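# Scan second-from-top server's asset tag, then re-dock scanner

## Task

In the rack, five servers sit on top of a UPS. Read the asset tag on the server second from the top, and read no other tag at all. Afterwards, set the scanner back in its stand with the same facing it had originally. The rack is free-standing: tipping it beyond a slight amount fails the task, it must finish in its original spot, and any hard push or pull on it costs score.

## Robot and tools

Robot: two arms, left_arm and right_arm, each ending in a five-finger hand (a left hand on left_arm, a right hand on right_arm). Arm bases in the scene frame: left_arm (+0.019, +0.356, 0) m, right_arm (+0.021, -0.481, 0) m, both turned very slightly about z. A fixed post stands behind the arms and a camera stand sits between them just behind the bases; do not strike either.

Scene frame: origin at table-top height, halfway between the arms' nominal bases; +z up, +x out over the table, +y toward left_arm. Results give each hand point's end_effector_position (m), end_effector_quat_wxyz and velocities (m/s, rad/s) in this frame; printed values may be off by a few centimetres.

Hand point: a point fixed to the palm, 0.05 m in front of it and 0.15 m from the wrist flange along the fingers. Its +z runs along straight fingers, +y out of the palm, +x across the palm away from the thumb on the right hand (toward the thumb on the left hand). A bracket on the little-finger side of the wrist can collide with things. The wrist may hang below the hand point and touch the table first.

Row layout (used by execute_actions and move): 28 numbers, each in [-1, 1]. First 14 for left_arm/left_gripper, next 14 for right_arm/right_gripper. Per arm: dx, dy, dz, rx, ry, rz, then little, ring, middle, index, thumb_bend, thumb_turn, force_limit, speed. dx..rz are an offset, not a pose: they are measured from that arm's "Hand target" as it stood when the action or move began, along that Hand target's own axes; 1.0 equals 0.6 m or 180 degrees; rx, ry, rz form one rotation vector. All rows of one action, and all targets in one move list, count from that same start, so repeating an offset in a new call moves further. Zeros in all six pose slots ask nothing new of that arm. Commanded orientation is clipped to within 32 degrees of the measured one each step.

Hand numbers: fingers +1 straight/open, -1 curled; thumb_bend +1 straight, -1 fully bent; thumb_turn +1 beside the palm, -1 opposite the fingers. force_limit maps -1..+1 to roughly 0..10 N at a fingertip (15 N for thumb motors); speed rises from near zero at -1 to full at +0.48 and above. There is no 'no change' value: to keep a hand as is, resend the eight hand numbers of its last executed row (or, before any row, its hand_measured six plus hand_force_limit and hand_speed). For a gentle grip close with speed at -0.94 or lower. With thumb turned fully across, the hand holds objects about 0.035-0.065 m thick, or a handle down to 0.025 m. Readouts hand_measured, hand_stopped_by (moving, target, force, stalled, fault) and hand_load_n list six motors in send order; a lost grip shows as hand_load_n near 0.

Tools:
- execute_actions(actions, cameras): list of actions run in order. Each action may hold "rows" (1-15 rows, one per 1/30 s control step), "steps" (1-450, default 15, at least one per row; the arm keeps heading to the last row's target after the rows end), "until" (ends the action when scanner fields match, e.g. {"scanner": {"scanning": 1}} or [">", value] for numbers; it does not stop the arms), and "scanner" commands. cameras: names, ["all"], or []; images come by default only with an empty actions list.
- move(target, speed, blend, stop_force, zero, blocking, cameras): straight-line path of each hand point to the offset in target (one row or up to 15 rows, all from the same starting Hand targets). speed in m/s, 0.002-3.6, default 0.25 (turns up to twice that in rad/s). blend in m rounds corners in a list. stop_force in N, 3-120, ends an arm's path when its wrist sensor feels that much push against its travel; use it slowly to touch things. zero (default true) re-zeros before the move. blocking=false returns after about 0.5 s while the move continues (not allowed with stop_force). The result adds a "move:" line such as done, off_target, moving, held or fault, plus limits like paced or held. Moves cap at 10 s and do not avoid obstacles. Paths with the wrist near the arm's first-joint axis are refused.
- wait(seconds 0-3600), stop() to brake a running move, zoom_image(camera, region [x0,y0,x1,y1] pixels, at most 504 square) for cam_high, cam_left_wrist, cam_right_wrist (each 672x504), show_instructions(), zero_wrist_force(arm), finished_scene(scene=1).

Scanner: commands {"scanner": {"scan": true}}, "cancel", "aim" (amber line, reads nothing), "aim_off", "stop" (ends scan and aim). A scan runs a few seconds and reads the first bar code whose bars sit under the centre of the aim line for a moment, then stops; a re-sent scan within about 0.25 s of a previous command is lost. Codes must be fully visible, near face-on, about a hand's length away (larger codes up to twice that), and held still. Pulling the trigger also starts a scan. Results report last_read (code number, 0 if none), reads (total read, each logged to inventory), scanning and aiming (0/1). Because any read is recorded, aim with "aim" first and only scan once the line sits on the correct tag.

Cautions: the rack is loose; touch it lightly if at all and leave it in place. A target even slightly past firm contact can fault. Avoid arm-to-arm contact. Never drop the scanner or let anything fall or leave the table; release only when still. Overheated motors (85 °C) brake the arm. The scene keeps running while you think.

Each tool is called after "Emit:" as name(argument=value, ...), one argument or row to a line, values as JSON.

Reference images:

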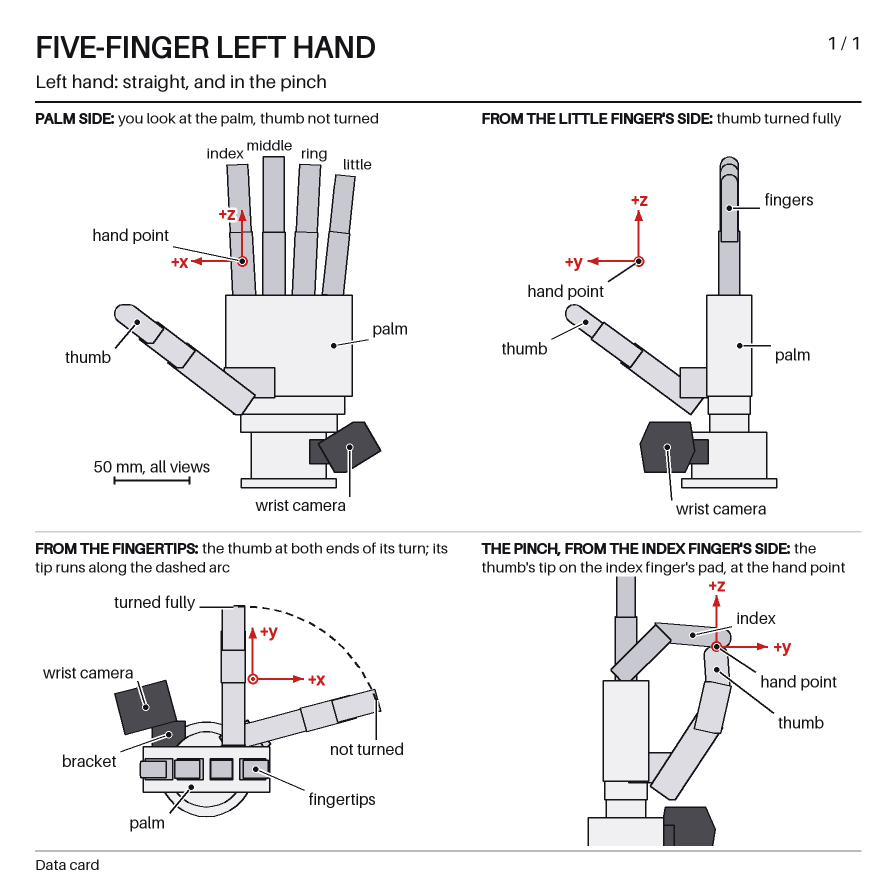

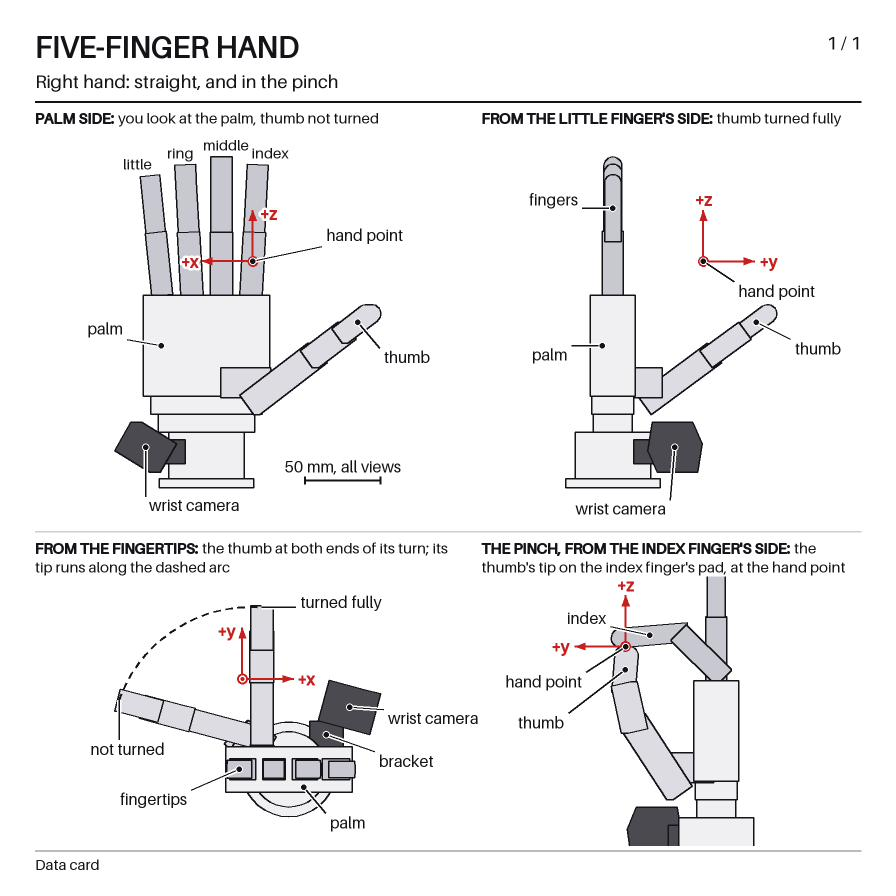

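## Session

Emit:
execute_actions(
  actions=[],
)

Scene clock: 0.00 s.
left_arm: end_effector_position=(+0.3644, +0.1094, +0.2129) hand_measured=(+1.000, +1.000, +1.000, +1.000, +1.000, +1.000) hand_load_n=(+0.0, +0.0, +0.0, +0.0, +0.0, +0.0) hand_stopped_by=(target, target, target, target, target, target) hand_force_limit=0.00 hand_speed=-0.80 end_effector_quat_wxyz=(-0.144, +0.721, +0.665, -0.131) | right_arm: end_effector_position=(+0.5601, -0.1726, +0.3354) hand_measured=(+1.000, +1.000, +1.000, +1.000, +1.000, +1.000) hand_load_n=(+0.0, +0.0, +0.0, +0.0, +0.0, -0.5) hand_stopped_by=(target, target, target, target, target, target) hand_force_limit=0.00 hand_speed=-0.80 end_effector_quat_wxyz=(-0.246, +0.885, +0.383, +0.099)
Joint positions: left_arm=[2.802 -1.995 -1.457 1.502 -1.471 -0.25] | right_arm=[0.198 -0.862 0.584 1.752 1.042 0.968]
Joint velocities: within noise
Joint torques (N m): no reading
Motor temperatures (°C): left_arm=[34 27 25 37 40 32] | right_arm=[37 38 30 33 34 30]
Wrist force (N): no reading
Wrist torque (N m): no reading
Wrist force, peak (N): no reading
Hand target: left_arm +0.3644, +0.1094, +0.2129; -0.144, +0.721, +0.665, -0.131 | right_arm +0.5601, -0.1726, +0.3354; -0.246, +0.885, +0.383, +0.099
scanner: last_read=0 reads=0 scanning=0 aiming=0

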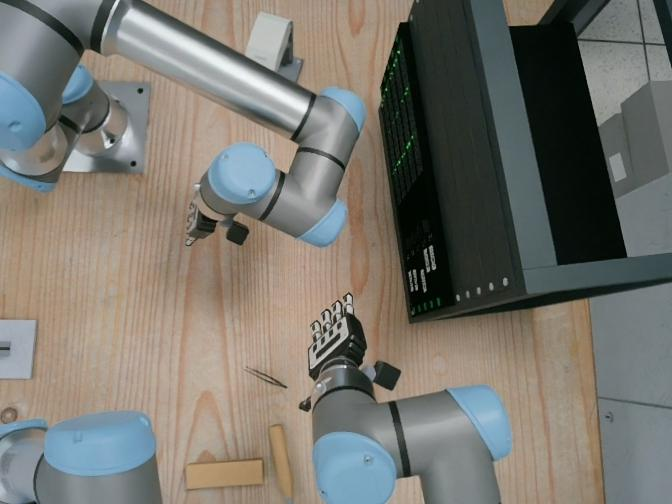

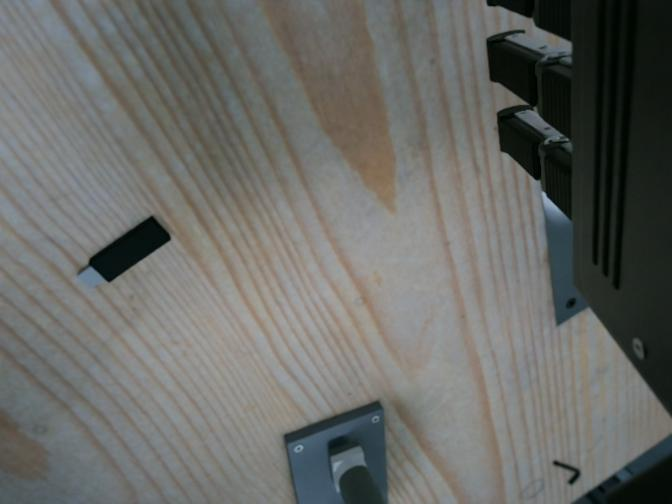

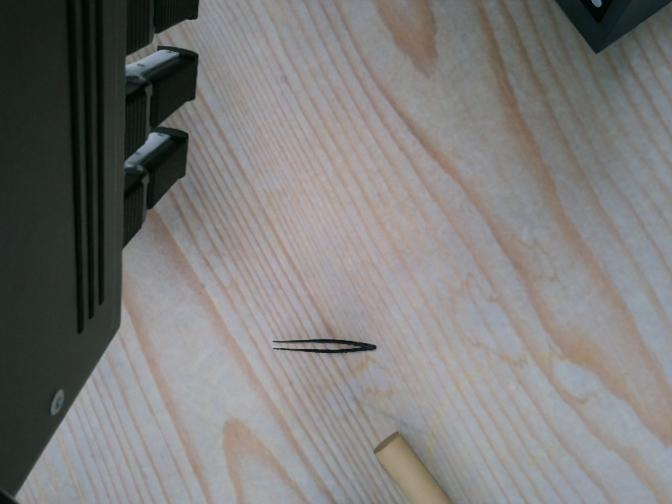

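Emit:
zoom_image(
  camera="cam_high",
  region=[180, 0, 430, 190],
)

Emit:
zoom_image(
  camera="cam_high",
  region=[350, 0, 672, 330],
)

Emit:
zoom_image(
  camera="cam_left_wrist",
  region=[200, 250, 672, 504],
)

Scaled by 2.016 from the camera's image (finer frame: 960x720).

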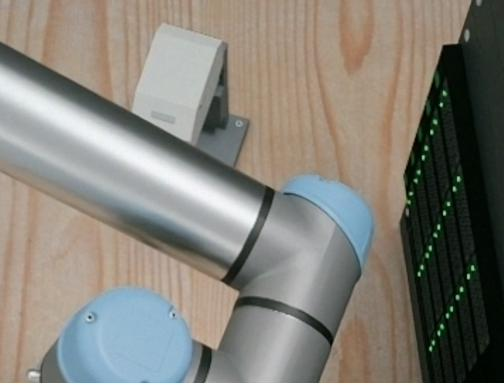

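Scaled by 1.527 from the camera's image (finer frame: 960x720).

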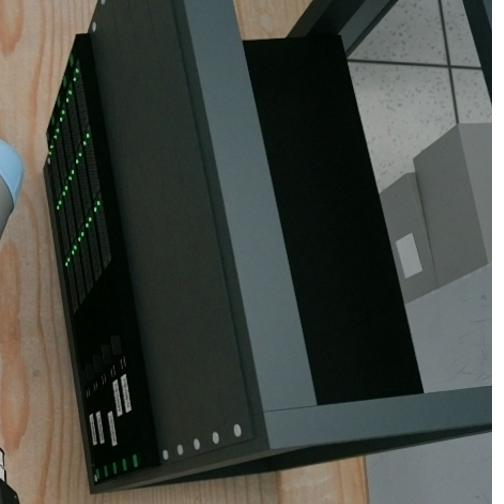

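Scaled by 1.068 from the camera's image (finer frame: 960x720).

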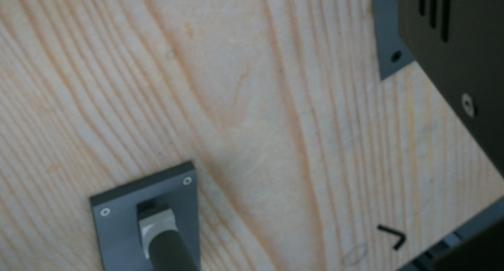

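Emit:
move(
  target=[0.084,-0.133,-0.305,0,0,0,1,1,1,1,1,1,0,-0.8,0,0,0,0,0,0,1,1,1,1,1,1,0,-0.8],
  speed=0.2,
  cameras=["all"],
)

Scene clock: 58.70 s.
left_arm: end_effector_position=(+0.3646, +0.1596, +0.4125) hand_measured=(+1.000, +1.000, +1.000, +1.000, +1.000, +1.000) hand_load_n=(+0.5, +0.0, +0.0, +0.0, +0.0, +0.0) hand_stopped_by=(target, target, target, target, target, target) hand_force_limit=0.00 hand_speed=-0.80 end_effector_quat_wxyz=(-0.144, +0.721, +0.665, -0.131) end_effector_velocity=(-0.001, +0.000, +0.002) end_effector_angular_velocity=(-0.001, +0.002, +0.001) | right_arm: end_effector_position=(+0.5601, -0.1726, +0.3354) hand_measured=(+1.000, +1.000, +1.000, +1.000, +1.000, +1.000) hand_load_n=(+0.0, +0.0, +0.0, +0.0, -0.5, +0.0) hand_stopped_by=(target, target, target, target, target, target) hand_force_limit=0.00 hand_speed=-0.80 end_effector_quat_wxyz=(-0.246, +0.885, +0.383, +0.099)
Joint positions: left_arm=[2.911 -1.886 -1.096 1.024 -1.512 -0.148] | right_arm=[0.198 -0.862 0.584 1.752 1.042 0.968]
Joint velocities: left_arm=[0 0.002 0.002 -0.005 0.001 0] | right_arm=[within noise]
Joint torques (N m): left_arm=[-3.88 31.21 28.09 -4.54 1.56 -2.26] | right_arm=[0.49 -47.88 -17.03 2.02 -0.65 0.93]
Wrist force (N): left_arm=[0.3 0.3 0.0] | right_arm=[0.5 0.0 0.2]
Wrist torque (N m): left_arm=[0.03 -0.02 0.04] | right_arm=[-0.02 -0.09 0.03]
Wrist force, peak (N): left_arm=[0.7 -0.7 -2.1] | right_arm=[0.6 0.5 0.2]
Hand target: left_arm +0.3645, +0.1596, +0.4126; -0.144, +0.721, +0.665, -0.131 | right_arm +0.5601, -0.1726, +0.3354; -0.246, +0.885, +0.383, +0.099
Off the commanded pose: left_arm 0.000 m, 0 deg | right_arm 0.000 m, 0 deg.
scanner: last_read=0 reads=0 scanning=0 aiming=0
move: done

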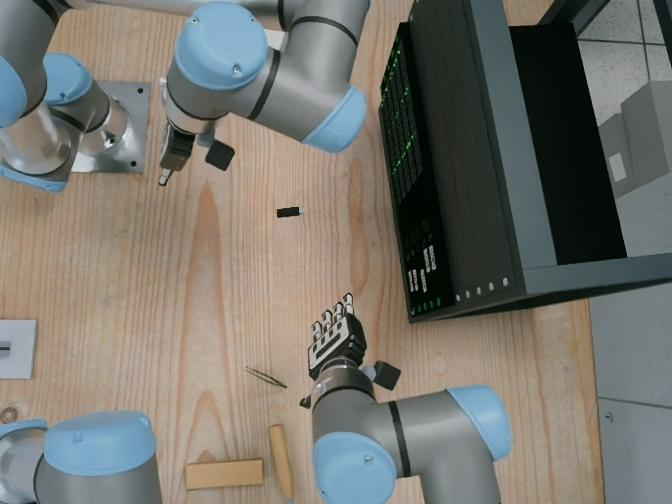

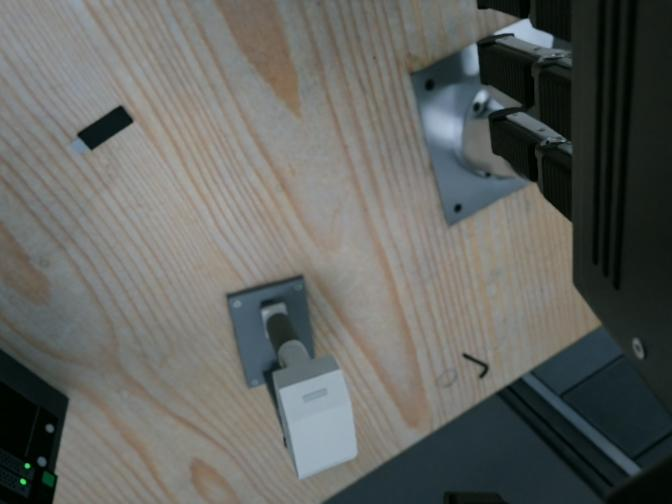

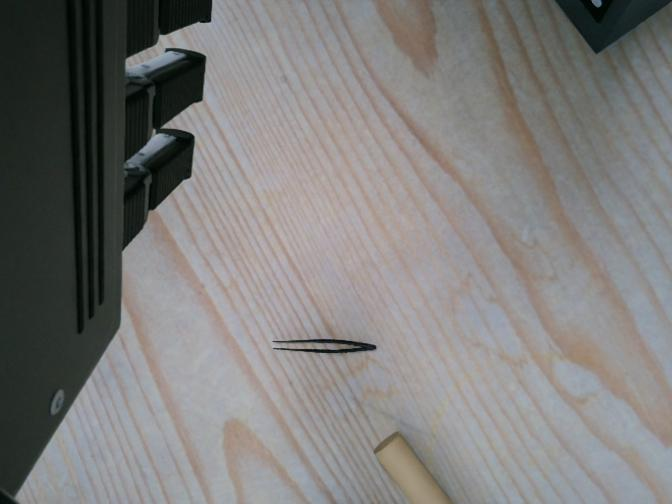

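Emit:
zoom_image(
  camera="cam_left_wrist",
  region=[180, 240, 432, 504],
)

Emit:
zoom_image(
  camera="cam_high",
  region=[370, 200, 530, 330],
)

Emit:
zoom_image(
  camera="cam_left_wrist",
  region=[0, 340, 150, 504],
)

Scaled by 1.909 from the camera's image (finer frame: 960x720).

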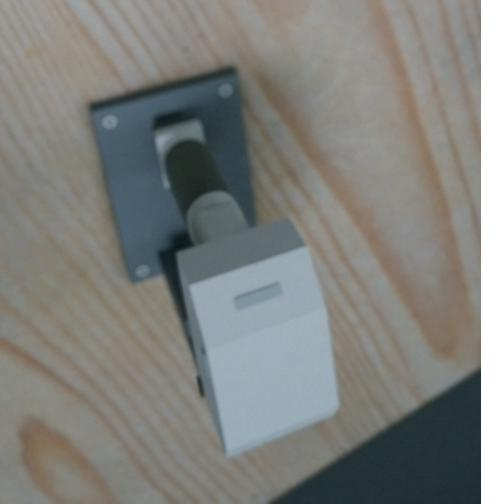

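Scaled by 3.150 from the camera's image (finer frame: 960x720).

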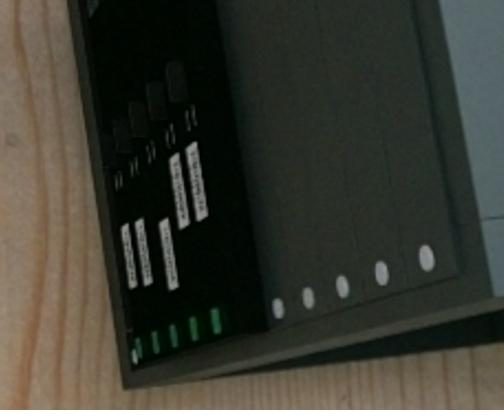

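Scaled by 3.073 from the camera's image (finer frame: 960x720).

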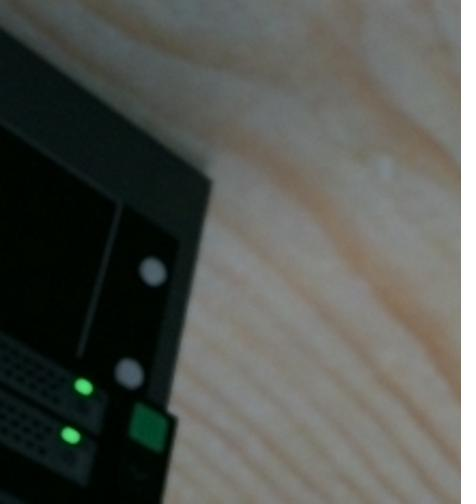

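Emit:
move(
  target=[0,0,0,0,0,0,1,1,1,1,1,1,0,-0.8,0.079,-0.212,-0.004,-0.289,0.293,0.118,1,1,1,1,1,1,0,-0.8],
  speed=0.25,
  cameras=["all"],
)

Scene clock: 115.63 s.
left_arm: end_effector_position=(+0.3645, +0.1596, +0.4126) hand_measured=(+1.000, +1.000, +1.000, +1.000, +1.000, +1.000) hand_load_n=(+0.0, +0.0, +0.0, +0.5, +0.0, +0.0) hand_stopped_by=(target, target, target, target, target, target) hand_force_limit=0.00 hand_speed=-0.80 end_effector_quat_wxyz=(-0.144, +0.721, +0.665, -0.131) | right_arm: end_effector_position=(+0.5003, -0.0695, +0.4003) hand_measured=(+1.000, +1.000, +1.000, +1.000, +1.000, +1.000) hand_load_n=(+0.0, +0.0, +0.0, +0.0, +0.0, +0.0) hand_stopped_by=(target, target, target, target, target, target) hand_force_limit=0.00 hand_speed=-0.80 end_effector_quat_wxyz=(-0.001, +0.819, +0.002, +0.574) end_effector_velocity=(+0.000, -0.002, +0.001) end_effector_angular_velocity=(-0.001, -0.004, -0.007)
Joint positions: left_arm=[2.911 -1.886 -1.096 1.024 -1.512 -0.148] | right_arm=[0.833 -1.142 1.005 0.627 2.329 1.922]
Joint velocities: left_arm=[within noise] | right_arm=[0 0 -0.001 -0.002 0.008 0]
Joint torques (N m): left_arm=[-8.53 38.44 28.66 -1.95 -0.72 -2.18] | right_arm=[6.89 -46.94 -6.37 -0.87 2.98 -1.93]
Wrist force (N): left_arm=[0.0 0.0 -0.2] | right_arm=[0.2 -0.8 -0.3]
Wrist torque (N m): left_arm=[-0.01 0.02 0.03] | right_arm=[-0.10 -0.01 0.05]
Wrist force, peak (N): left_arm=[0.4 0.7 -0.3] | right_arm=[0.0 -1.7 -0.6]
Hand target: left_arm +0.3645, +0.1596, +0.4126; -0.144, +0.721, +0.665, -0.131 | right_arm +0.5003, -0.0695, +0.4003; +0.000, +0.819, +0.001, +0.574
Off the commanded pose: left_arm 0.000 m, 0 deg | right_arm 0.000 m, 0 deg.
scanner: last_read=0 reads=0 scanning=0 aiming=0
move: done

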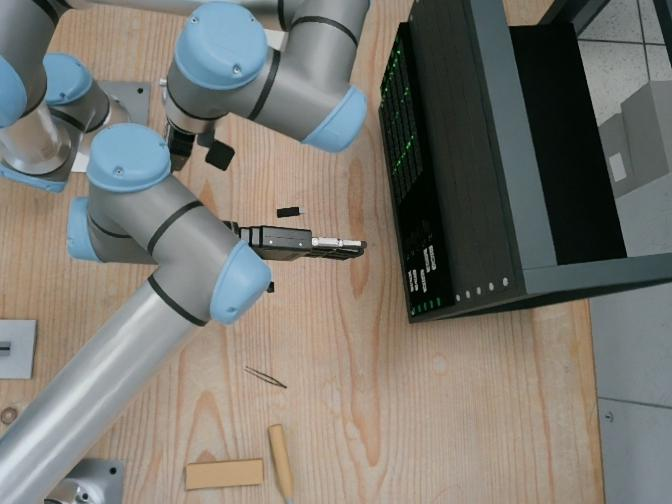

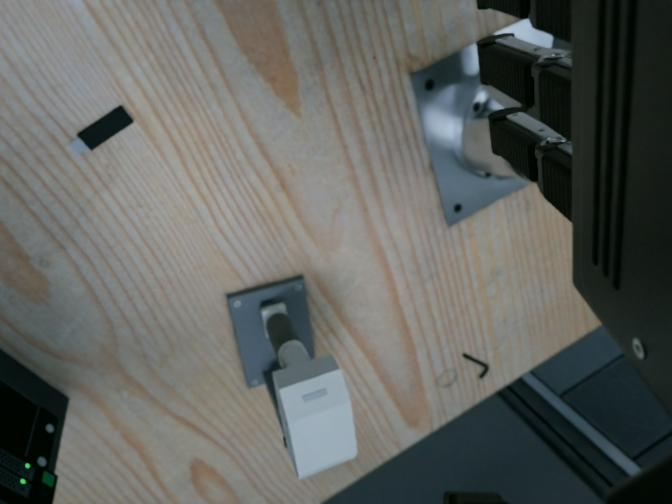

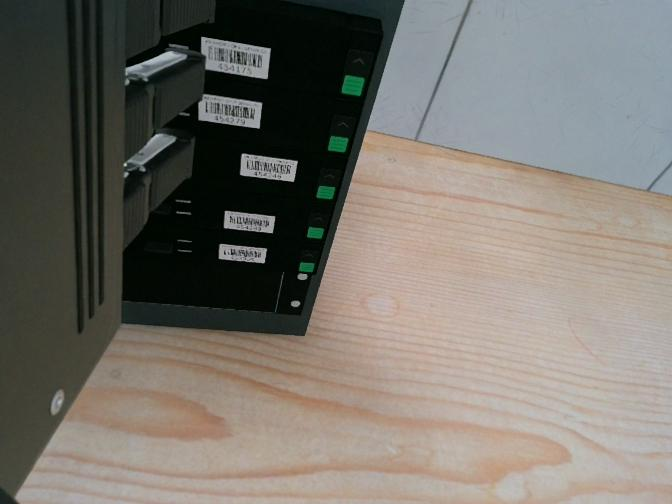

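Emit:
zoom_image(
  camera="cam_right_wrist",
  region=[180, 0, 420, 340],
)

Scaled by 1.482 from the camera's image (finer frame: 960x720).

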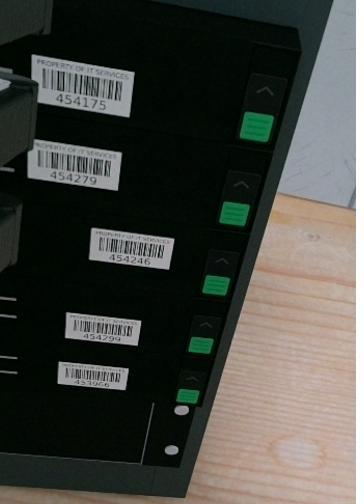

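Emit:
move(
  target=[
    [0,0,0,0,0,0,1,1,1,1,1,1,0,-0.8,-0.068,0.172,0.131,0.289,-0.293,-0.118,1,1,1,1,1,1,0,-0.8],
    [0.0757,-0.0265,0.375,-0.111,0.212,-0.067,1,1,1,1,1,1,0,-0.8,-0.068,0.172,0.131,0.289,-0.293,-0.118,1,1,1,1,1,1,0,-0.8],
  ],
  speed=0.25,
  cameras=["all"],
)

Scene clock: 227.70 s.
left_arm: end_effector_position=(+0.2681, +0.2133, +0.2108) hand_measured=(+1.000, +1.000, +1.000, +1.000, +1.000, +1.000) hand_load_n=(+0.0, +0.0, +0.0, +0.0, +0.0, +0.0) hand_stopped_by=(target, target, target, target, target, target) hand_force_limit=0.00 hand_speed=-0.80 end_effector_quat_wxyz=(-0.240, +0.666, +0.665, +0.240) end_effector_velocity=(+0.000, +0.000, +0.000) end_effector_angular_velocity=(+0.000, -0.006, +0.003) | right_arm: end_effector_position=(+0.5605, -0.1726, +0.3352) hand_measured=(+1.000, +1.000, +1.000, +1.000, +1.000, +1.000) hand_load_n=(+0.0, +0.0, +0.0, +0.0, -0.5, +0.0) hand_stopped_by=(target, target, target, target, target, target) hand_force_limit=0.00 hand_speed=-0.80 end_effector_quat_wxyz=(-0.246, +0.885, +0.383, +0.099)
Joint positions: left_arm=[2.466 -1.868 -1.906 1.72 -2.089 -0.815] | right_arm=[0.198 -0.86 0.582 1.753 1.042 0.968]
Joint velocities: left_arm=[0 0 -0.001 0.004 -0.002 -0.005] | right_arm=[within noise]
Joint torques (N m): left_arm=[-6.38 20.4 3.01 -0.52 -2.21 -2.45] | right_arm=[2.15 -43.73 -9.66 0.9 -2.07 0.31]
Wrist force (N): left_arm=[1.0 0.4 -0.6] | right_arm=[0.3 -0.1 -0.1]
Wrist torque (N m): left_arm=[-0.02 0.04 -0.16] | right_arm=[-0.02 -0.04 0.01]
Wrist force, peak (N): left_arm=[0.2 0.6 -1.7] | right_arm=[-0.1 -1.8 -0.7]
Hand target: left_arm +0.2681, +0.2134, +0.2108; -0.240, +0.666, +0.665, +0.241 | right_arm +0.5605, -0.1726, +0.3352; -0.246, +0.885, +0.383, +0.099
Off the commanded pose: left_arm 0.000 m, 0 deg | right_arm 0.000 m, 0 deg.
scanner: last_read=0 reads=0 scanning=0 aiming=0
move: done

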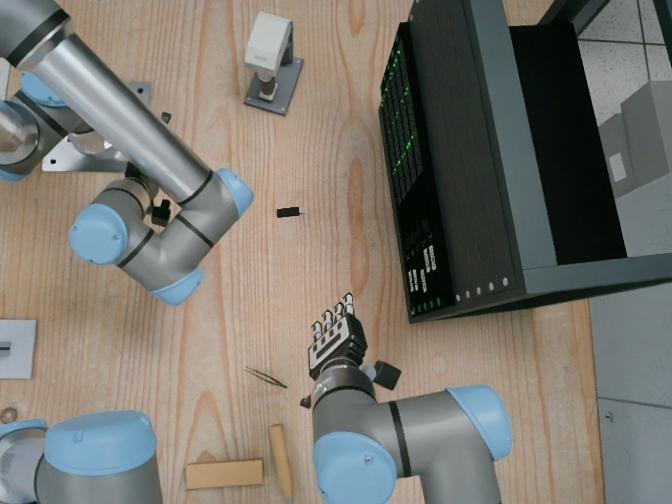

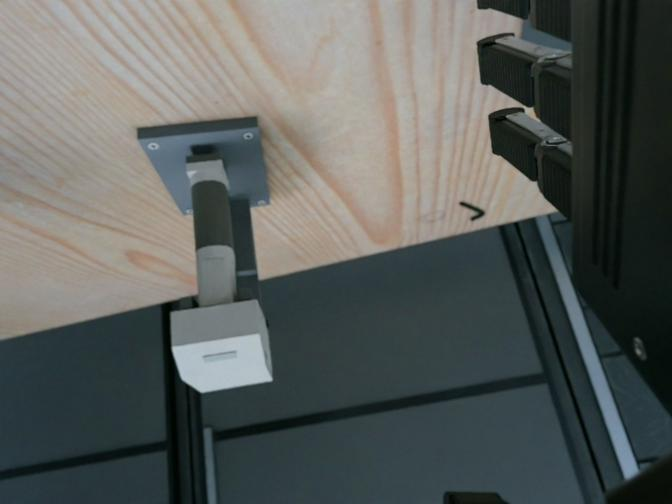

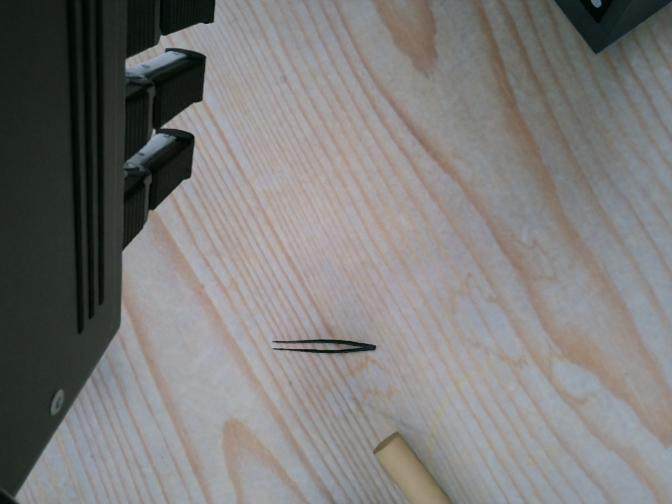

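Emit:
zoom_image(
  camera="cam_left_wrist",
  region=[110, 100, 310, 410],
)

Emit:
zoom_image(
  camera="cam_high",
  region=[220, 0, 330, 130],
)

Scaled by 1.626 from the camera's image (finer frame: 960x720).

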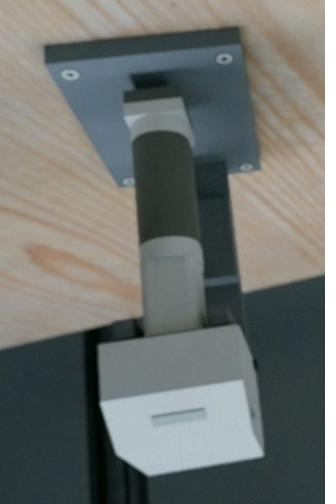

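Scaled by 3.877 from the camera's image (finer frame: 960x720).

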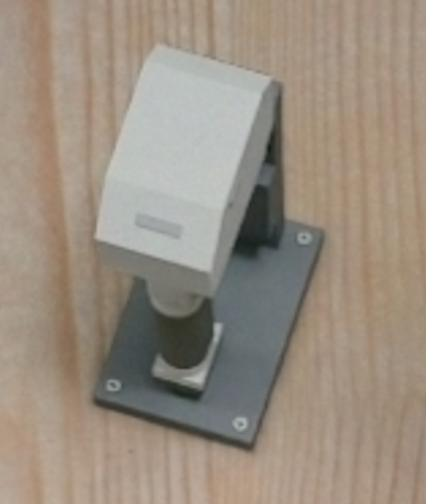

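Emit:
move(
  target=[0.113,0.445,0.187,0.16,0,-0.1925,1,1,1,1,1,1,0,-0.8,0,0,0,0,0,0,1,1,1,1,1,1,0,-0.8],
  speed=0.25,
  cameras=["all"],
)

Scene clock: 333.27 s.
left_arm: end_effector_position=(+0.4632, +0.3046, +0.1785) hand_measured=(+1.000, +1.000, +1.000, +1.000, +1.000, +1.000) hand_load_n=(+0.0, +0.0, +0.0, +0.0, +0.0, +0.0) hand_stopped_by=(target, target, target, target, target, target) hand_force_limit=0.00 hand_speed=-0.80 end_effector_quat_wxyz=(-0.298, +0.450, +0.826, +0.162) | right_arm: end_effector_position=(+0.5605, -0.1726, +0.3352) hand_measured=(+1.000, +1.000, +1.000, +1.000, +1.000, +1.000) hand_load_n=(+0.0, +0.0, +0.0, +0.0, +0.0, +0.0) hand_stopped_by=(target, target, target, target, target, target) hand_force_limit=0.00 hand_speed=-0.80 end_effector_quat_wxyz=(-0.246, +0.885, +0.383, +0.099)
Joint positions: left_arm=[2.947 -2.268 -1.371 1.541 -2.043 -0.908] | right_arm=[0.198 -0.86 0.582 1.753 1.042 0.968]
Joint torques (N m): left_arm=[0.24 41.41 17.48 -2.91 -0.64 -0.17] | right_arm=[-8.17 -58.33 -3.98 0.95 1.08 0.56]
Wrist force (N): left_arm=[1.6 0.1 0.0] | right_arm=[0.2 0.2 0.5]
Wrist torque (N m): left_arm=[-0.10 -0.02 -0.10] | right_arm=[-0.01 -0.06 0.02]
Wrist force, peak (N): left_arm=[0.0 5.2 -1.8] | right_arm=[0.8 -0.1 0.1]
Hand target: left_arm +0.4632, +0.3046, +0.1785; -0.298, +0.450, +0.826, +0.162 (not the last commanded pose) | right_arm +0.5605, -0.1726, +0.3352; -0.246, +0.885, +0.383, +0.099
Off the commanded pose: left_arm 0.080 m, 12 deg | right_arm 0.000 m, 0 deg.
FORCE FAULT: contact force on the left arm reached its limit, and that arm stopped for 10 seconds. The contact can be on any part of that arm, not only on its tool. That arm's remaining commands of this call were not run. During its stop the left arm's controller moved it back a little. That arm's target is now where it stood when the stop ended, not its last command. That arm accepts commands again.
scanner: last_read=0 reads=0 scanning=0 aiming=0
move: fault (left_arm)

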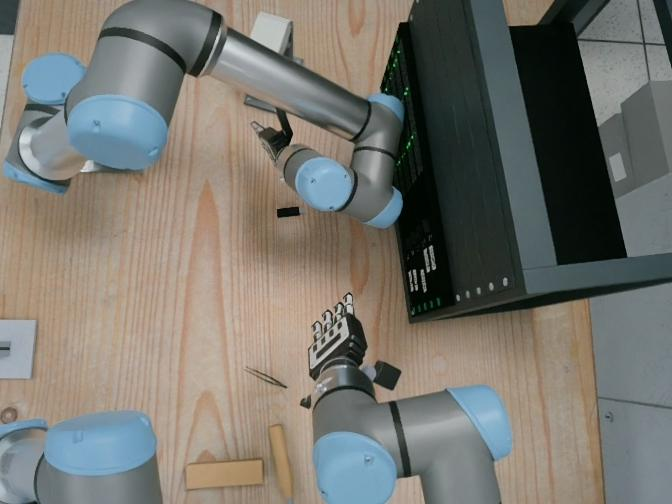

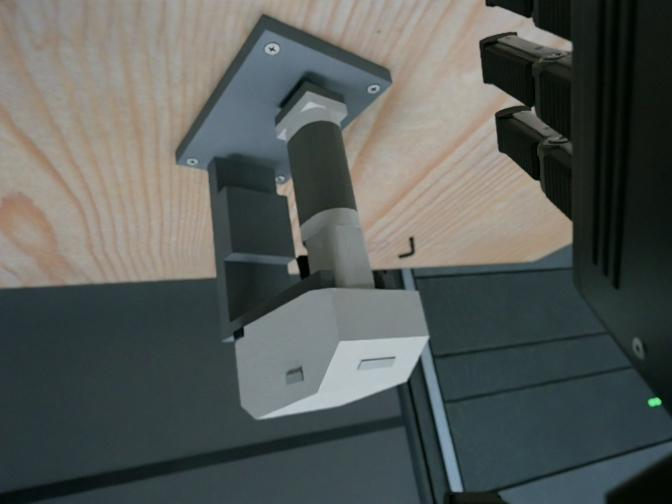

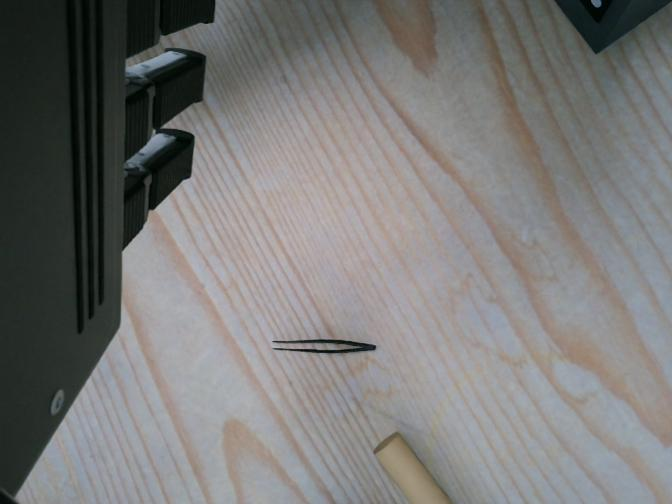

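Emit:
zoom_image(
  camera="cam_left_wrist",
  region=[150, 0, 460, 430],
)

Emit:
zoom_image(
  camera="cam_high",
  region=[340, 60, 470, 340],
)

Scaled by 1.172 from the camera's image (finer frame: 960x720).

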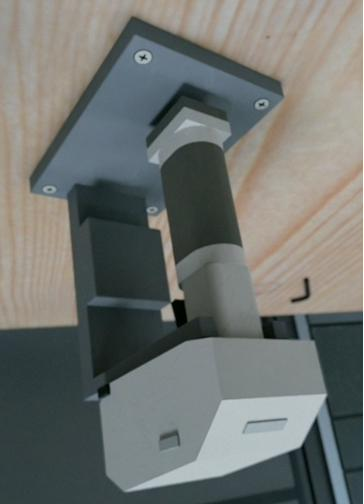

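Scaled by 1.800 from the camera's image (finer frame: 960x720).

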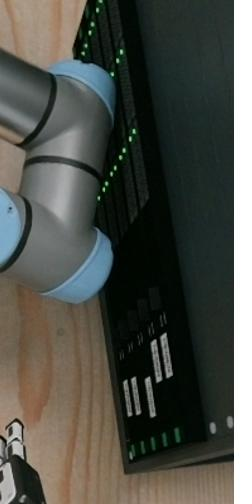

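Emit:
move(
  target=[
    [0.0556,-0.112,0.0461,0,0,0,1,1,1,1,1,1,0,-0.8,0,0,0,0,0,0,1,1,1,1,1,1,0,-0.8],
    [0.0973,-0.3683,-0.2253,-0.2403,0,0.2897,1,1,1,1,1,1,0,-0.8,0,0,0,0,0,0,1,1,1,1,1,1,0,-0.8],
  ],
  speed=[0.1,0.2],
  blend=0.02,
  cameras=["all"],
)

Scene clock: 447.30 s.
left_arm: end_effector_position=(+0.3001, +0.1498, +0.3199) hand_measured=(+1.000, +1.000, +1.000, +1.000, +1.000, +1.000) hand_load_n=(+0.0, +0.0, +0.0, +0.0, +0.0, +0.0) hand_stopped_by=(target, target, target, target, target, target) hand_force_limit=0.00 hand_speed=-0.80 end_effector_quat_wxyz=(-0.157, +0.834, +0.436, +0.301) | right_arm: end_effector_position=(+0.5605, -0.1726, +0.3352) hand_measured=(+1.000, +1.000, +1.000, +1.000, +1.000, +1.000) hand_load_n=(+0.0, +0.0, +0.0, +0.0, +0.0, +0.0) hand_stopped_by=(target, target, target, target, target, target) hand_force_limit=0.00 hand_speed=-0.80 end_effector_quat_wxyz=(-0.246, +0.885, +0.383, +0.099)
Joint positions: left_arm=[2.349 -1.669 -1.753 1.694 -2.248 -0.25] | right_arm=[0.198 -0.86 0.582 1.753 1.042 0.968]
Joint torques (N m): left_arm=[-2.36 12.45 7.04 -4.39 0.64 1.09] | right_arm=[-8.04 -58 -8.14 0.91 1.2 -1.62]
Wrist force (N): left_arm=[1.5 0.2 -0.6] | right_arm=[0.2 -0.3 0.0]
Wrist torque (N m): left_arm=[-0.05 -0.05 0.01] | right_arm=[-0.06 -0.03 0.00]
Wrist force, peak (N): left_arm=[2.0 -0.1 -0.5] | right_arm=[0.7 0.0 0.5]
Hand target: left_arm +0.3001, +0.1498, +0.3198; -0.157, +0.834, +0.435, +0.301 | right_arm +0.5605, -0.1726, +0.3352; -0.246, +0.885, +0.383, +0.099
Off the commanded pose: left_arm 0.000 m, 0 deg | right_arm 0.000 m, 0 deg.
scanner: last_read=0 reads=0 scanning=0 aiming=0
move: done

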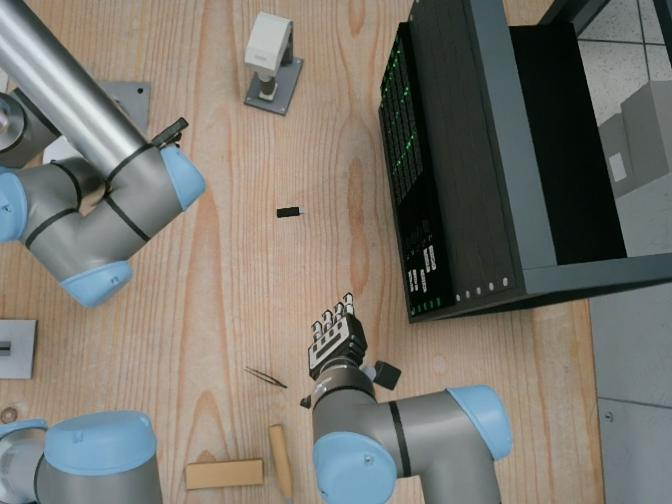

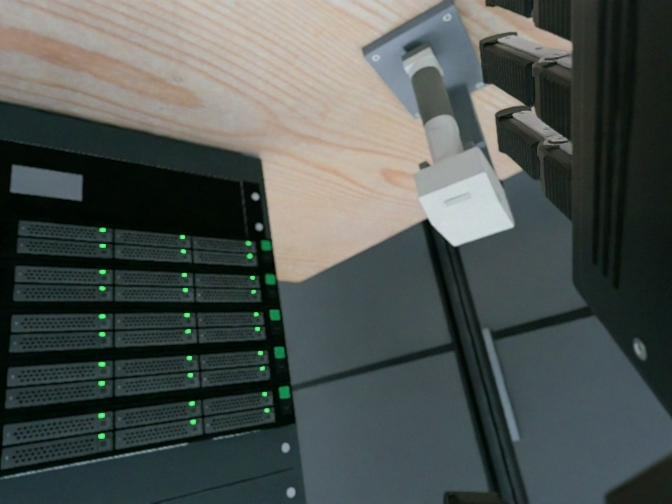

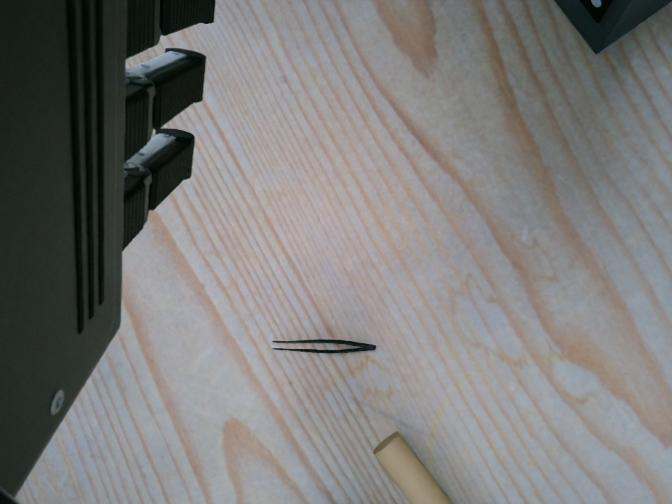

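Emit:
move(
  target=[
    [0,0,0,0,0,0.5,1,1,1,1,1,1,0,-0.8,0,0,0,0,0,0,1,1,1,1,1,1,0,-0.8],
    [-0.0152,-0.1843,0.2918,0.342,0,0.940,1,1,1,1,1,1,0,-0.8,0,0,0,0,0,0,1,1,1,1,1,1,0,-0.8],
  ],
  speed=[0.4,0.3],
  blend=0.02,
  cameras=["all"],
)

Scene clock: 478.47 s.
left_arm: end_effector_position=(+0.2692, +0.2990, +0.1792) hand_measured=(+1.000, +1.000, +1.000, +1.000, +1.000, +1.000) hand_load_n=(+0.0, +0.0, -0.5, +0.0, +0.0, +0.0) hand_stopped_by=(target, target, target, target, target, target) hand_force_limit=0.00 hand_speed=-0.80 end_effector_quat_wxyz=(+0.568, -0.355, +0.681, +0.296) | right_arm: end_effector_position=(+0.5605, -0.1726, +0.3352) hand_measured=(+1.000, +1.000, +1.000, +1.000, +1.000, +1.000) hand_load_n=(+0.0, +0.0, +0.0, +0.0, +0.0, +0.0) hand_stopped_by=(target, target, target, target, target, target) hand_force_limit=0.00 hand_speed=-0.80 end_effector_quat_wxyz=(-0.246, +0.885, +0.383, +0.099)
Joint positions: left_arm=[2.505 -1.985 -2.101 2.31 -2.957 2.934] | right_arm=[0.198 -0.86 0.582 1.753 1.042 0.968]
Joint torques (N m): left_arm=[6.83 18.03 15.44 -2.23 -2.99 0.75] | right_arm=[-8.08 -58 -8.78 0.99 1.17 -2.14]
Wrist force (N): left_arm=[-2.3 0.4 1.1] | right_arm=[0.4 0.0 0.0]
Wrist torque (N m): left_arm=[-0.14 0.26 -0.04] | right_arm=[-0.02 -0.06 0.03]
Wrist force, peak (N): left_arm=[-2.4 0.5 1.2] | right_arm=[0.4 -0.4 0.5]
Hand target: left_arm +0.2692, +0.2990, +0.1792; +0.568, -0.355, +0.681, +0.297 | right_arm +0.5605, -0.1726, +0.3352; -0.246, +0.885, +0.383, +0.099
Off the commanded pose: left_arm 0.000 m, 0 deg | right_arm 0.000 m, 0 deg.
scanner: last_read=0 reads=0 scanning=0 aiming=0
move: done

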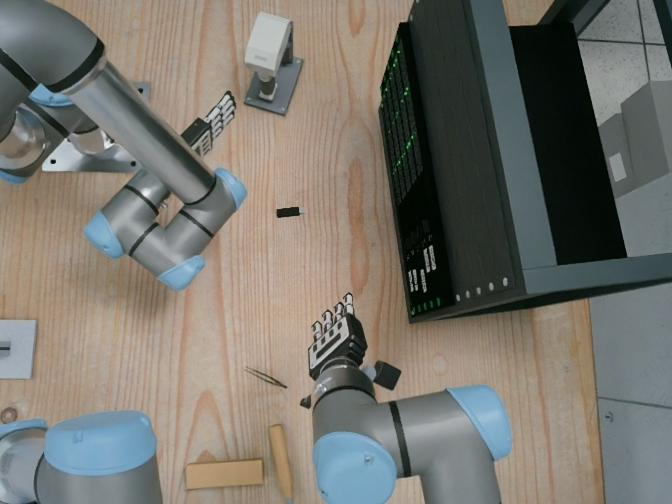

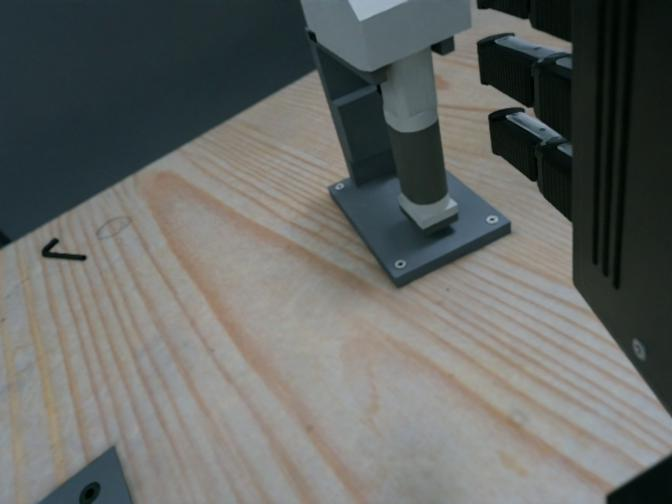

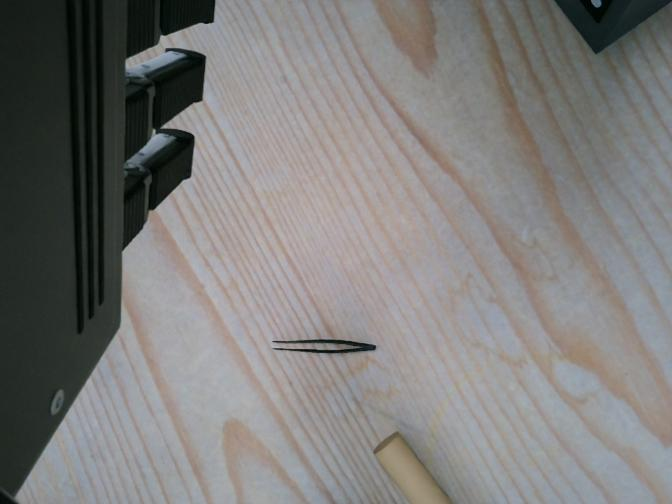

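Emit:
move(
  target=[
    [0,0,0,0,0,0,1,1,1,1,1,-1,0,0,0,0,0,0,0,0,1,1,1,1,1,1,0,-0.8],
    [0.1463,-0.0123,0.1608,0,0,0,1,1,1,1,1,-1,0,0,0,0,0,0,0,0,1,1,1,1,1,1,0,-0.8],
  ],
  speed=0.1,
  cameras=["cam_high","cam_left_wrist"],
)

Scene clock: 548.23 s.
left_arm: end_effector_position=(+0.3205, +0.3598, +0.0756) hand_measured=(+1.000, +1.000, +1.000, +1.000, +1.000, -1.000) hand_load_n=(+0.0, -0.5, +0.0, +0.0, +0.0, +0.5) hand_stopped_by=(target, target, target, target, target, target) hand_force_limit=0.00 hand_speed=0.00 end_effector_quat_wxyz=(+0.568, -0.355, +0.681, +0.297) | right_arm: end_effector_position=(+0.5605, -0.1726, +0.3352) hand_measured=(+1.000, +1.000, +1.000, +1.000, +1.000, +1.000) hand_load_n=(+0.0, +0.5, -0.5, +0.0, +0.0, +0.0) hand_stopped_by=(target, target, target, target, target, target) hand_force_limit=0.00 hand_speed=-0.80 end_effector_quat_wxyz=(-0.246, +0.885, +0.383, +0.099)
Joint positions: left_arm=[2.772 -1.909 -2.257 3.491 -2.851 4.058] | right_arm=[0.198 -0.86 0.582 1.753 1.042 0.968]
Joint torques (N m): left_arm=[5.05 25.29 20.49 0.85 -0.57 0.97] | right_arm=[-7.78 -58 -11.38 0.97 1.15 -2.07]
Wrist force (N): left_arm=[-2.3 0.5 1.0] | right_arm=[0.2 -0.1 0.3]
Wrist torque (N m): left_arm=[-0.09 0.29 -0.04] | right_arm=[-0.05 -0.04 0.01]
Wrist force, peak (N): left_arm=[-2.8 0.8 0.3] | right_arm=[0.5 -0.6 0.1]
Hand target: left_arm +0.3205, +0.3598, +0.0756; +0.568, -0.355, +0.681, +0.297 | right_arm +0.5605, -0.1726, +0.3352; -0.246, +0.885, +0.383, +0.099
Off the commanded pose: left_arm 0.000 m, 0 deg | right_arm 0.000 m, 0 deg.
scanner: last_read=0 reads=0 scanning=0 aiming=0
move: done

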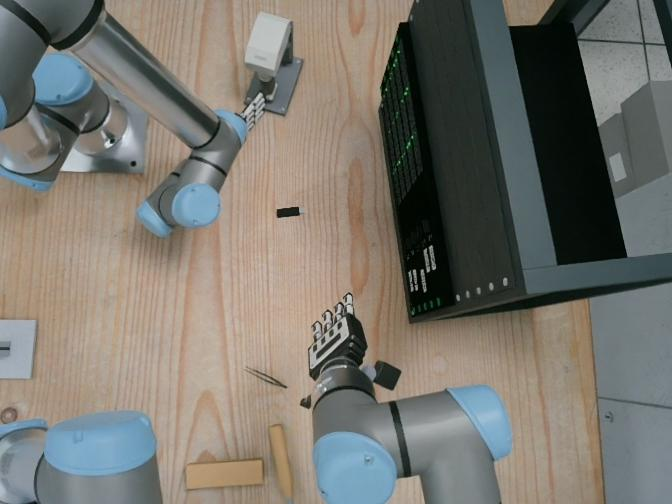

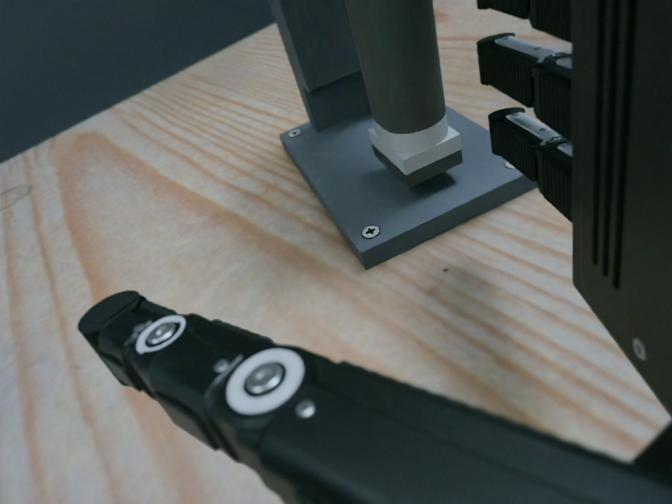

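Emit:
zoom_image(
  camera="cam_left_wrist",
  region=[320, 0, 600, 250],
)

Emit:
zoom_image(
  camera="cam_high",
  region=[130, 0, 330, 150],
)

Scaled by 1.800 from the camera's image (finer frame: 960x720).

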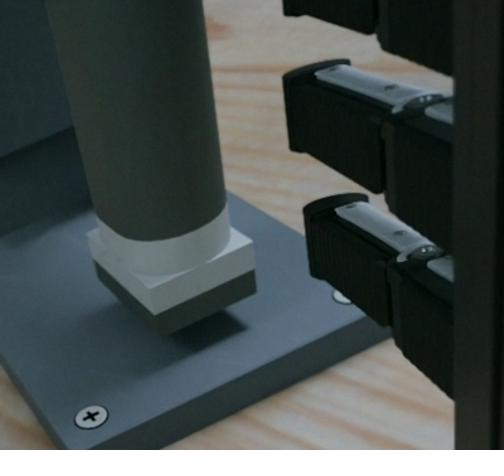

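Scaled by 2.520 from the camera's image (finer frame: 960x720).

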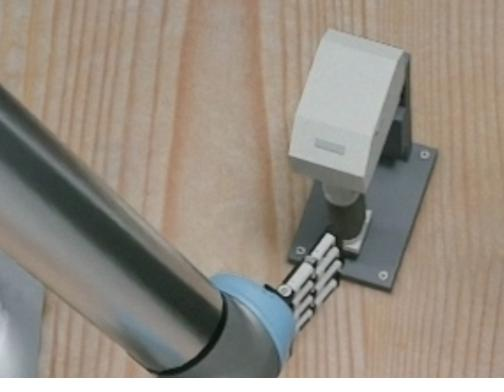

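Emit:
move(
  target=[0,0,0.125,0,0,0,1,1,1,1,1,-1,0,0,0,0,0,0,0,0,1,1,1,1,1,1,0,-0.8],
  speed=0.06,
  cameras=["cam_high","cam_left_wrist"],
)

Scene clock: 644.63 s.
left_arm: end_effector_position=(+0.3626, +0.4203, +0.0621) hand_measured=(+1.000, +1.000, +1.000, +1.000, +1.000, -1.000) hand_load_n=(+0.0, +0.0, +0.0, +0.0, +0.0, +0.5) hand_stopped_by=(target, target, target, target, target, target) hand_force_limit=0.00 hand_speed=0.00 end_effector_quat_wxyz=(+0.568, -0.355, +0.681, +0.297) | right_arm: end_effector_position=(+0.5605, -0.1726, +0.3352) hand_measured=(+1.000, +1.000, +1.000, +1.000, +1.000, +1.000) hand_load_n=(+0.0, +0.0, +0.0, +0.0, +0.0, +0.0) hand_stopped_by=(target, target, target, target, target, target) hand_force_limit=0.00 hand_speed=-0.80 end_effector_quat_wxyz=(-0.246, +0.885, +0.383, +0.099)
Joint positions: left_arm=[3.021 -1.852 -2.344 3.819 -2.633 4.38] | right_arm=[0.198 -0.86 0.582 1.753 1.042 0.968]
Joint torques (N m): left_arm=[4.54 15.86 20.68 -1.3 -0.31 -1.86] | right_arm=[-7.66 -58.22 -13.85 0.92 1.1 -2.18]
Wrist force (N): left_arm=[-2.3 0.0 0.7] | right_arm=[0.2 -0.3 0.1]
Wrist torque (N m): left_arm=[-0.18 0.23 -0.02] | right_arm=[-0.07 -0.03 0.00]
Wrist force, peak (N): left_arm=[-2.5 0.2 1.5] | right_arm=[0.5 -0.7 0.0]
Hand target: left_arm +0.3627, +0.4203, +0.0621; +0.568, -0.355, +0.681, +0.297 | right_arm +0.5605, -0.1726, +0.3352; -0.246, +0.885, +0.383, +0.099
Off the commanded pose: left_arm 0.000 m, 0 deg | right_arm 0.000 m, 0 deg.
scanner: last_read=0 reads=0 scanning=0 aiming=0
move: done

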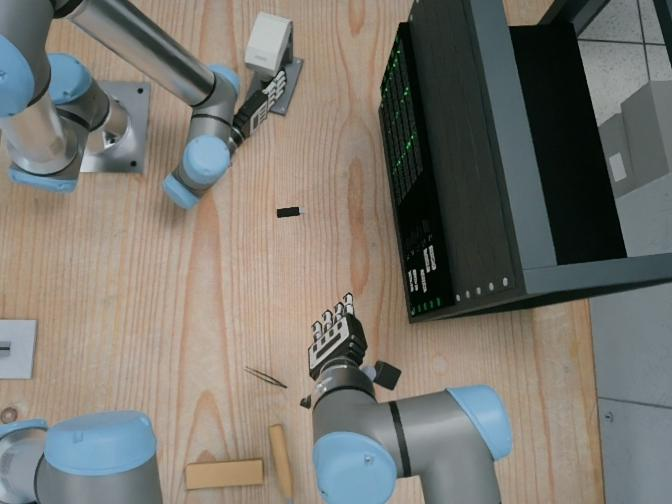

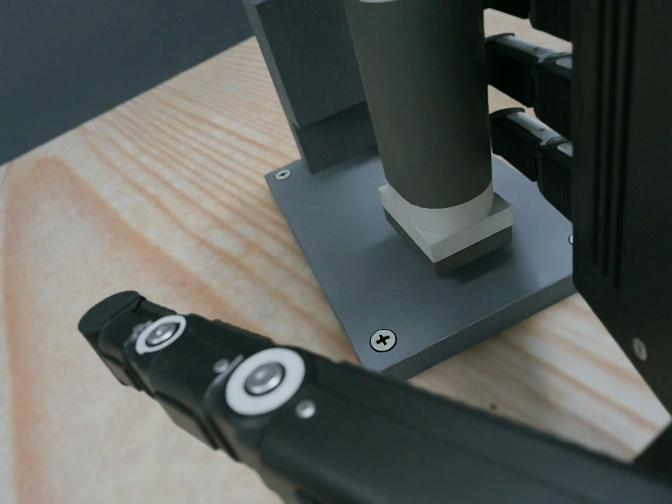

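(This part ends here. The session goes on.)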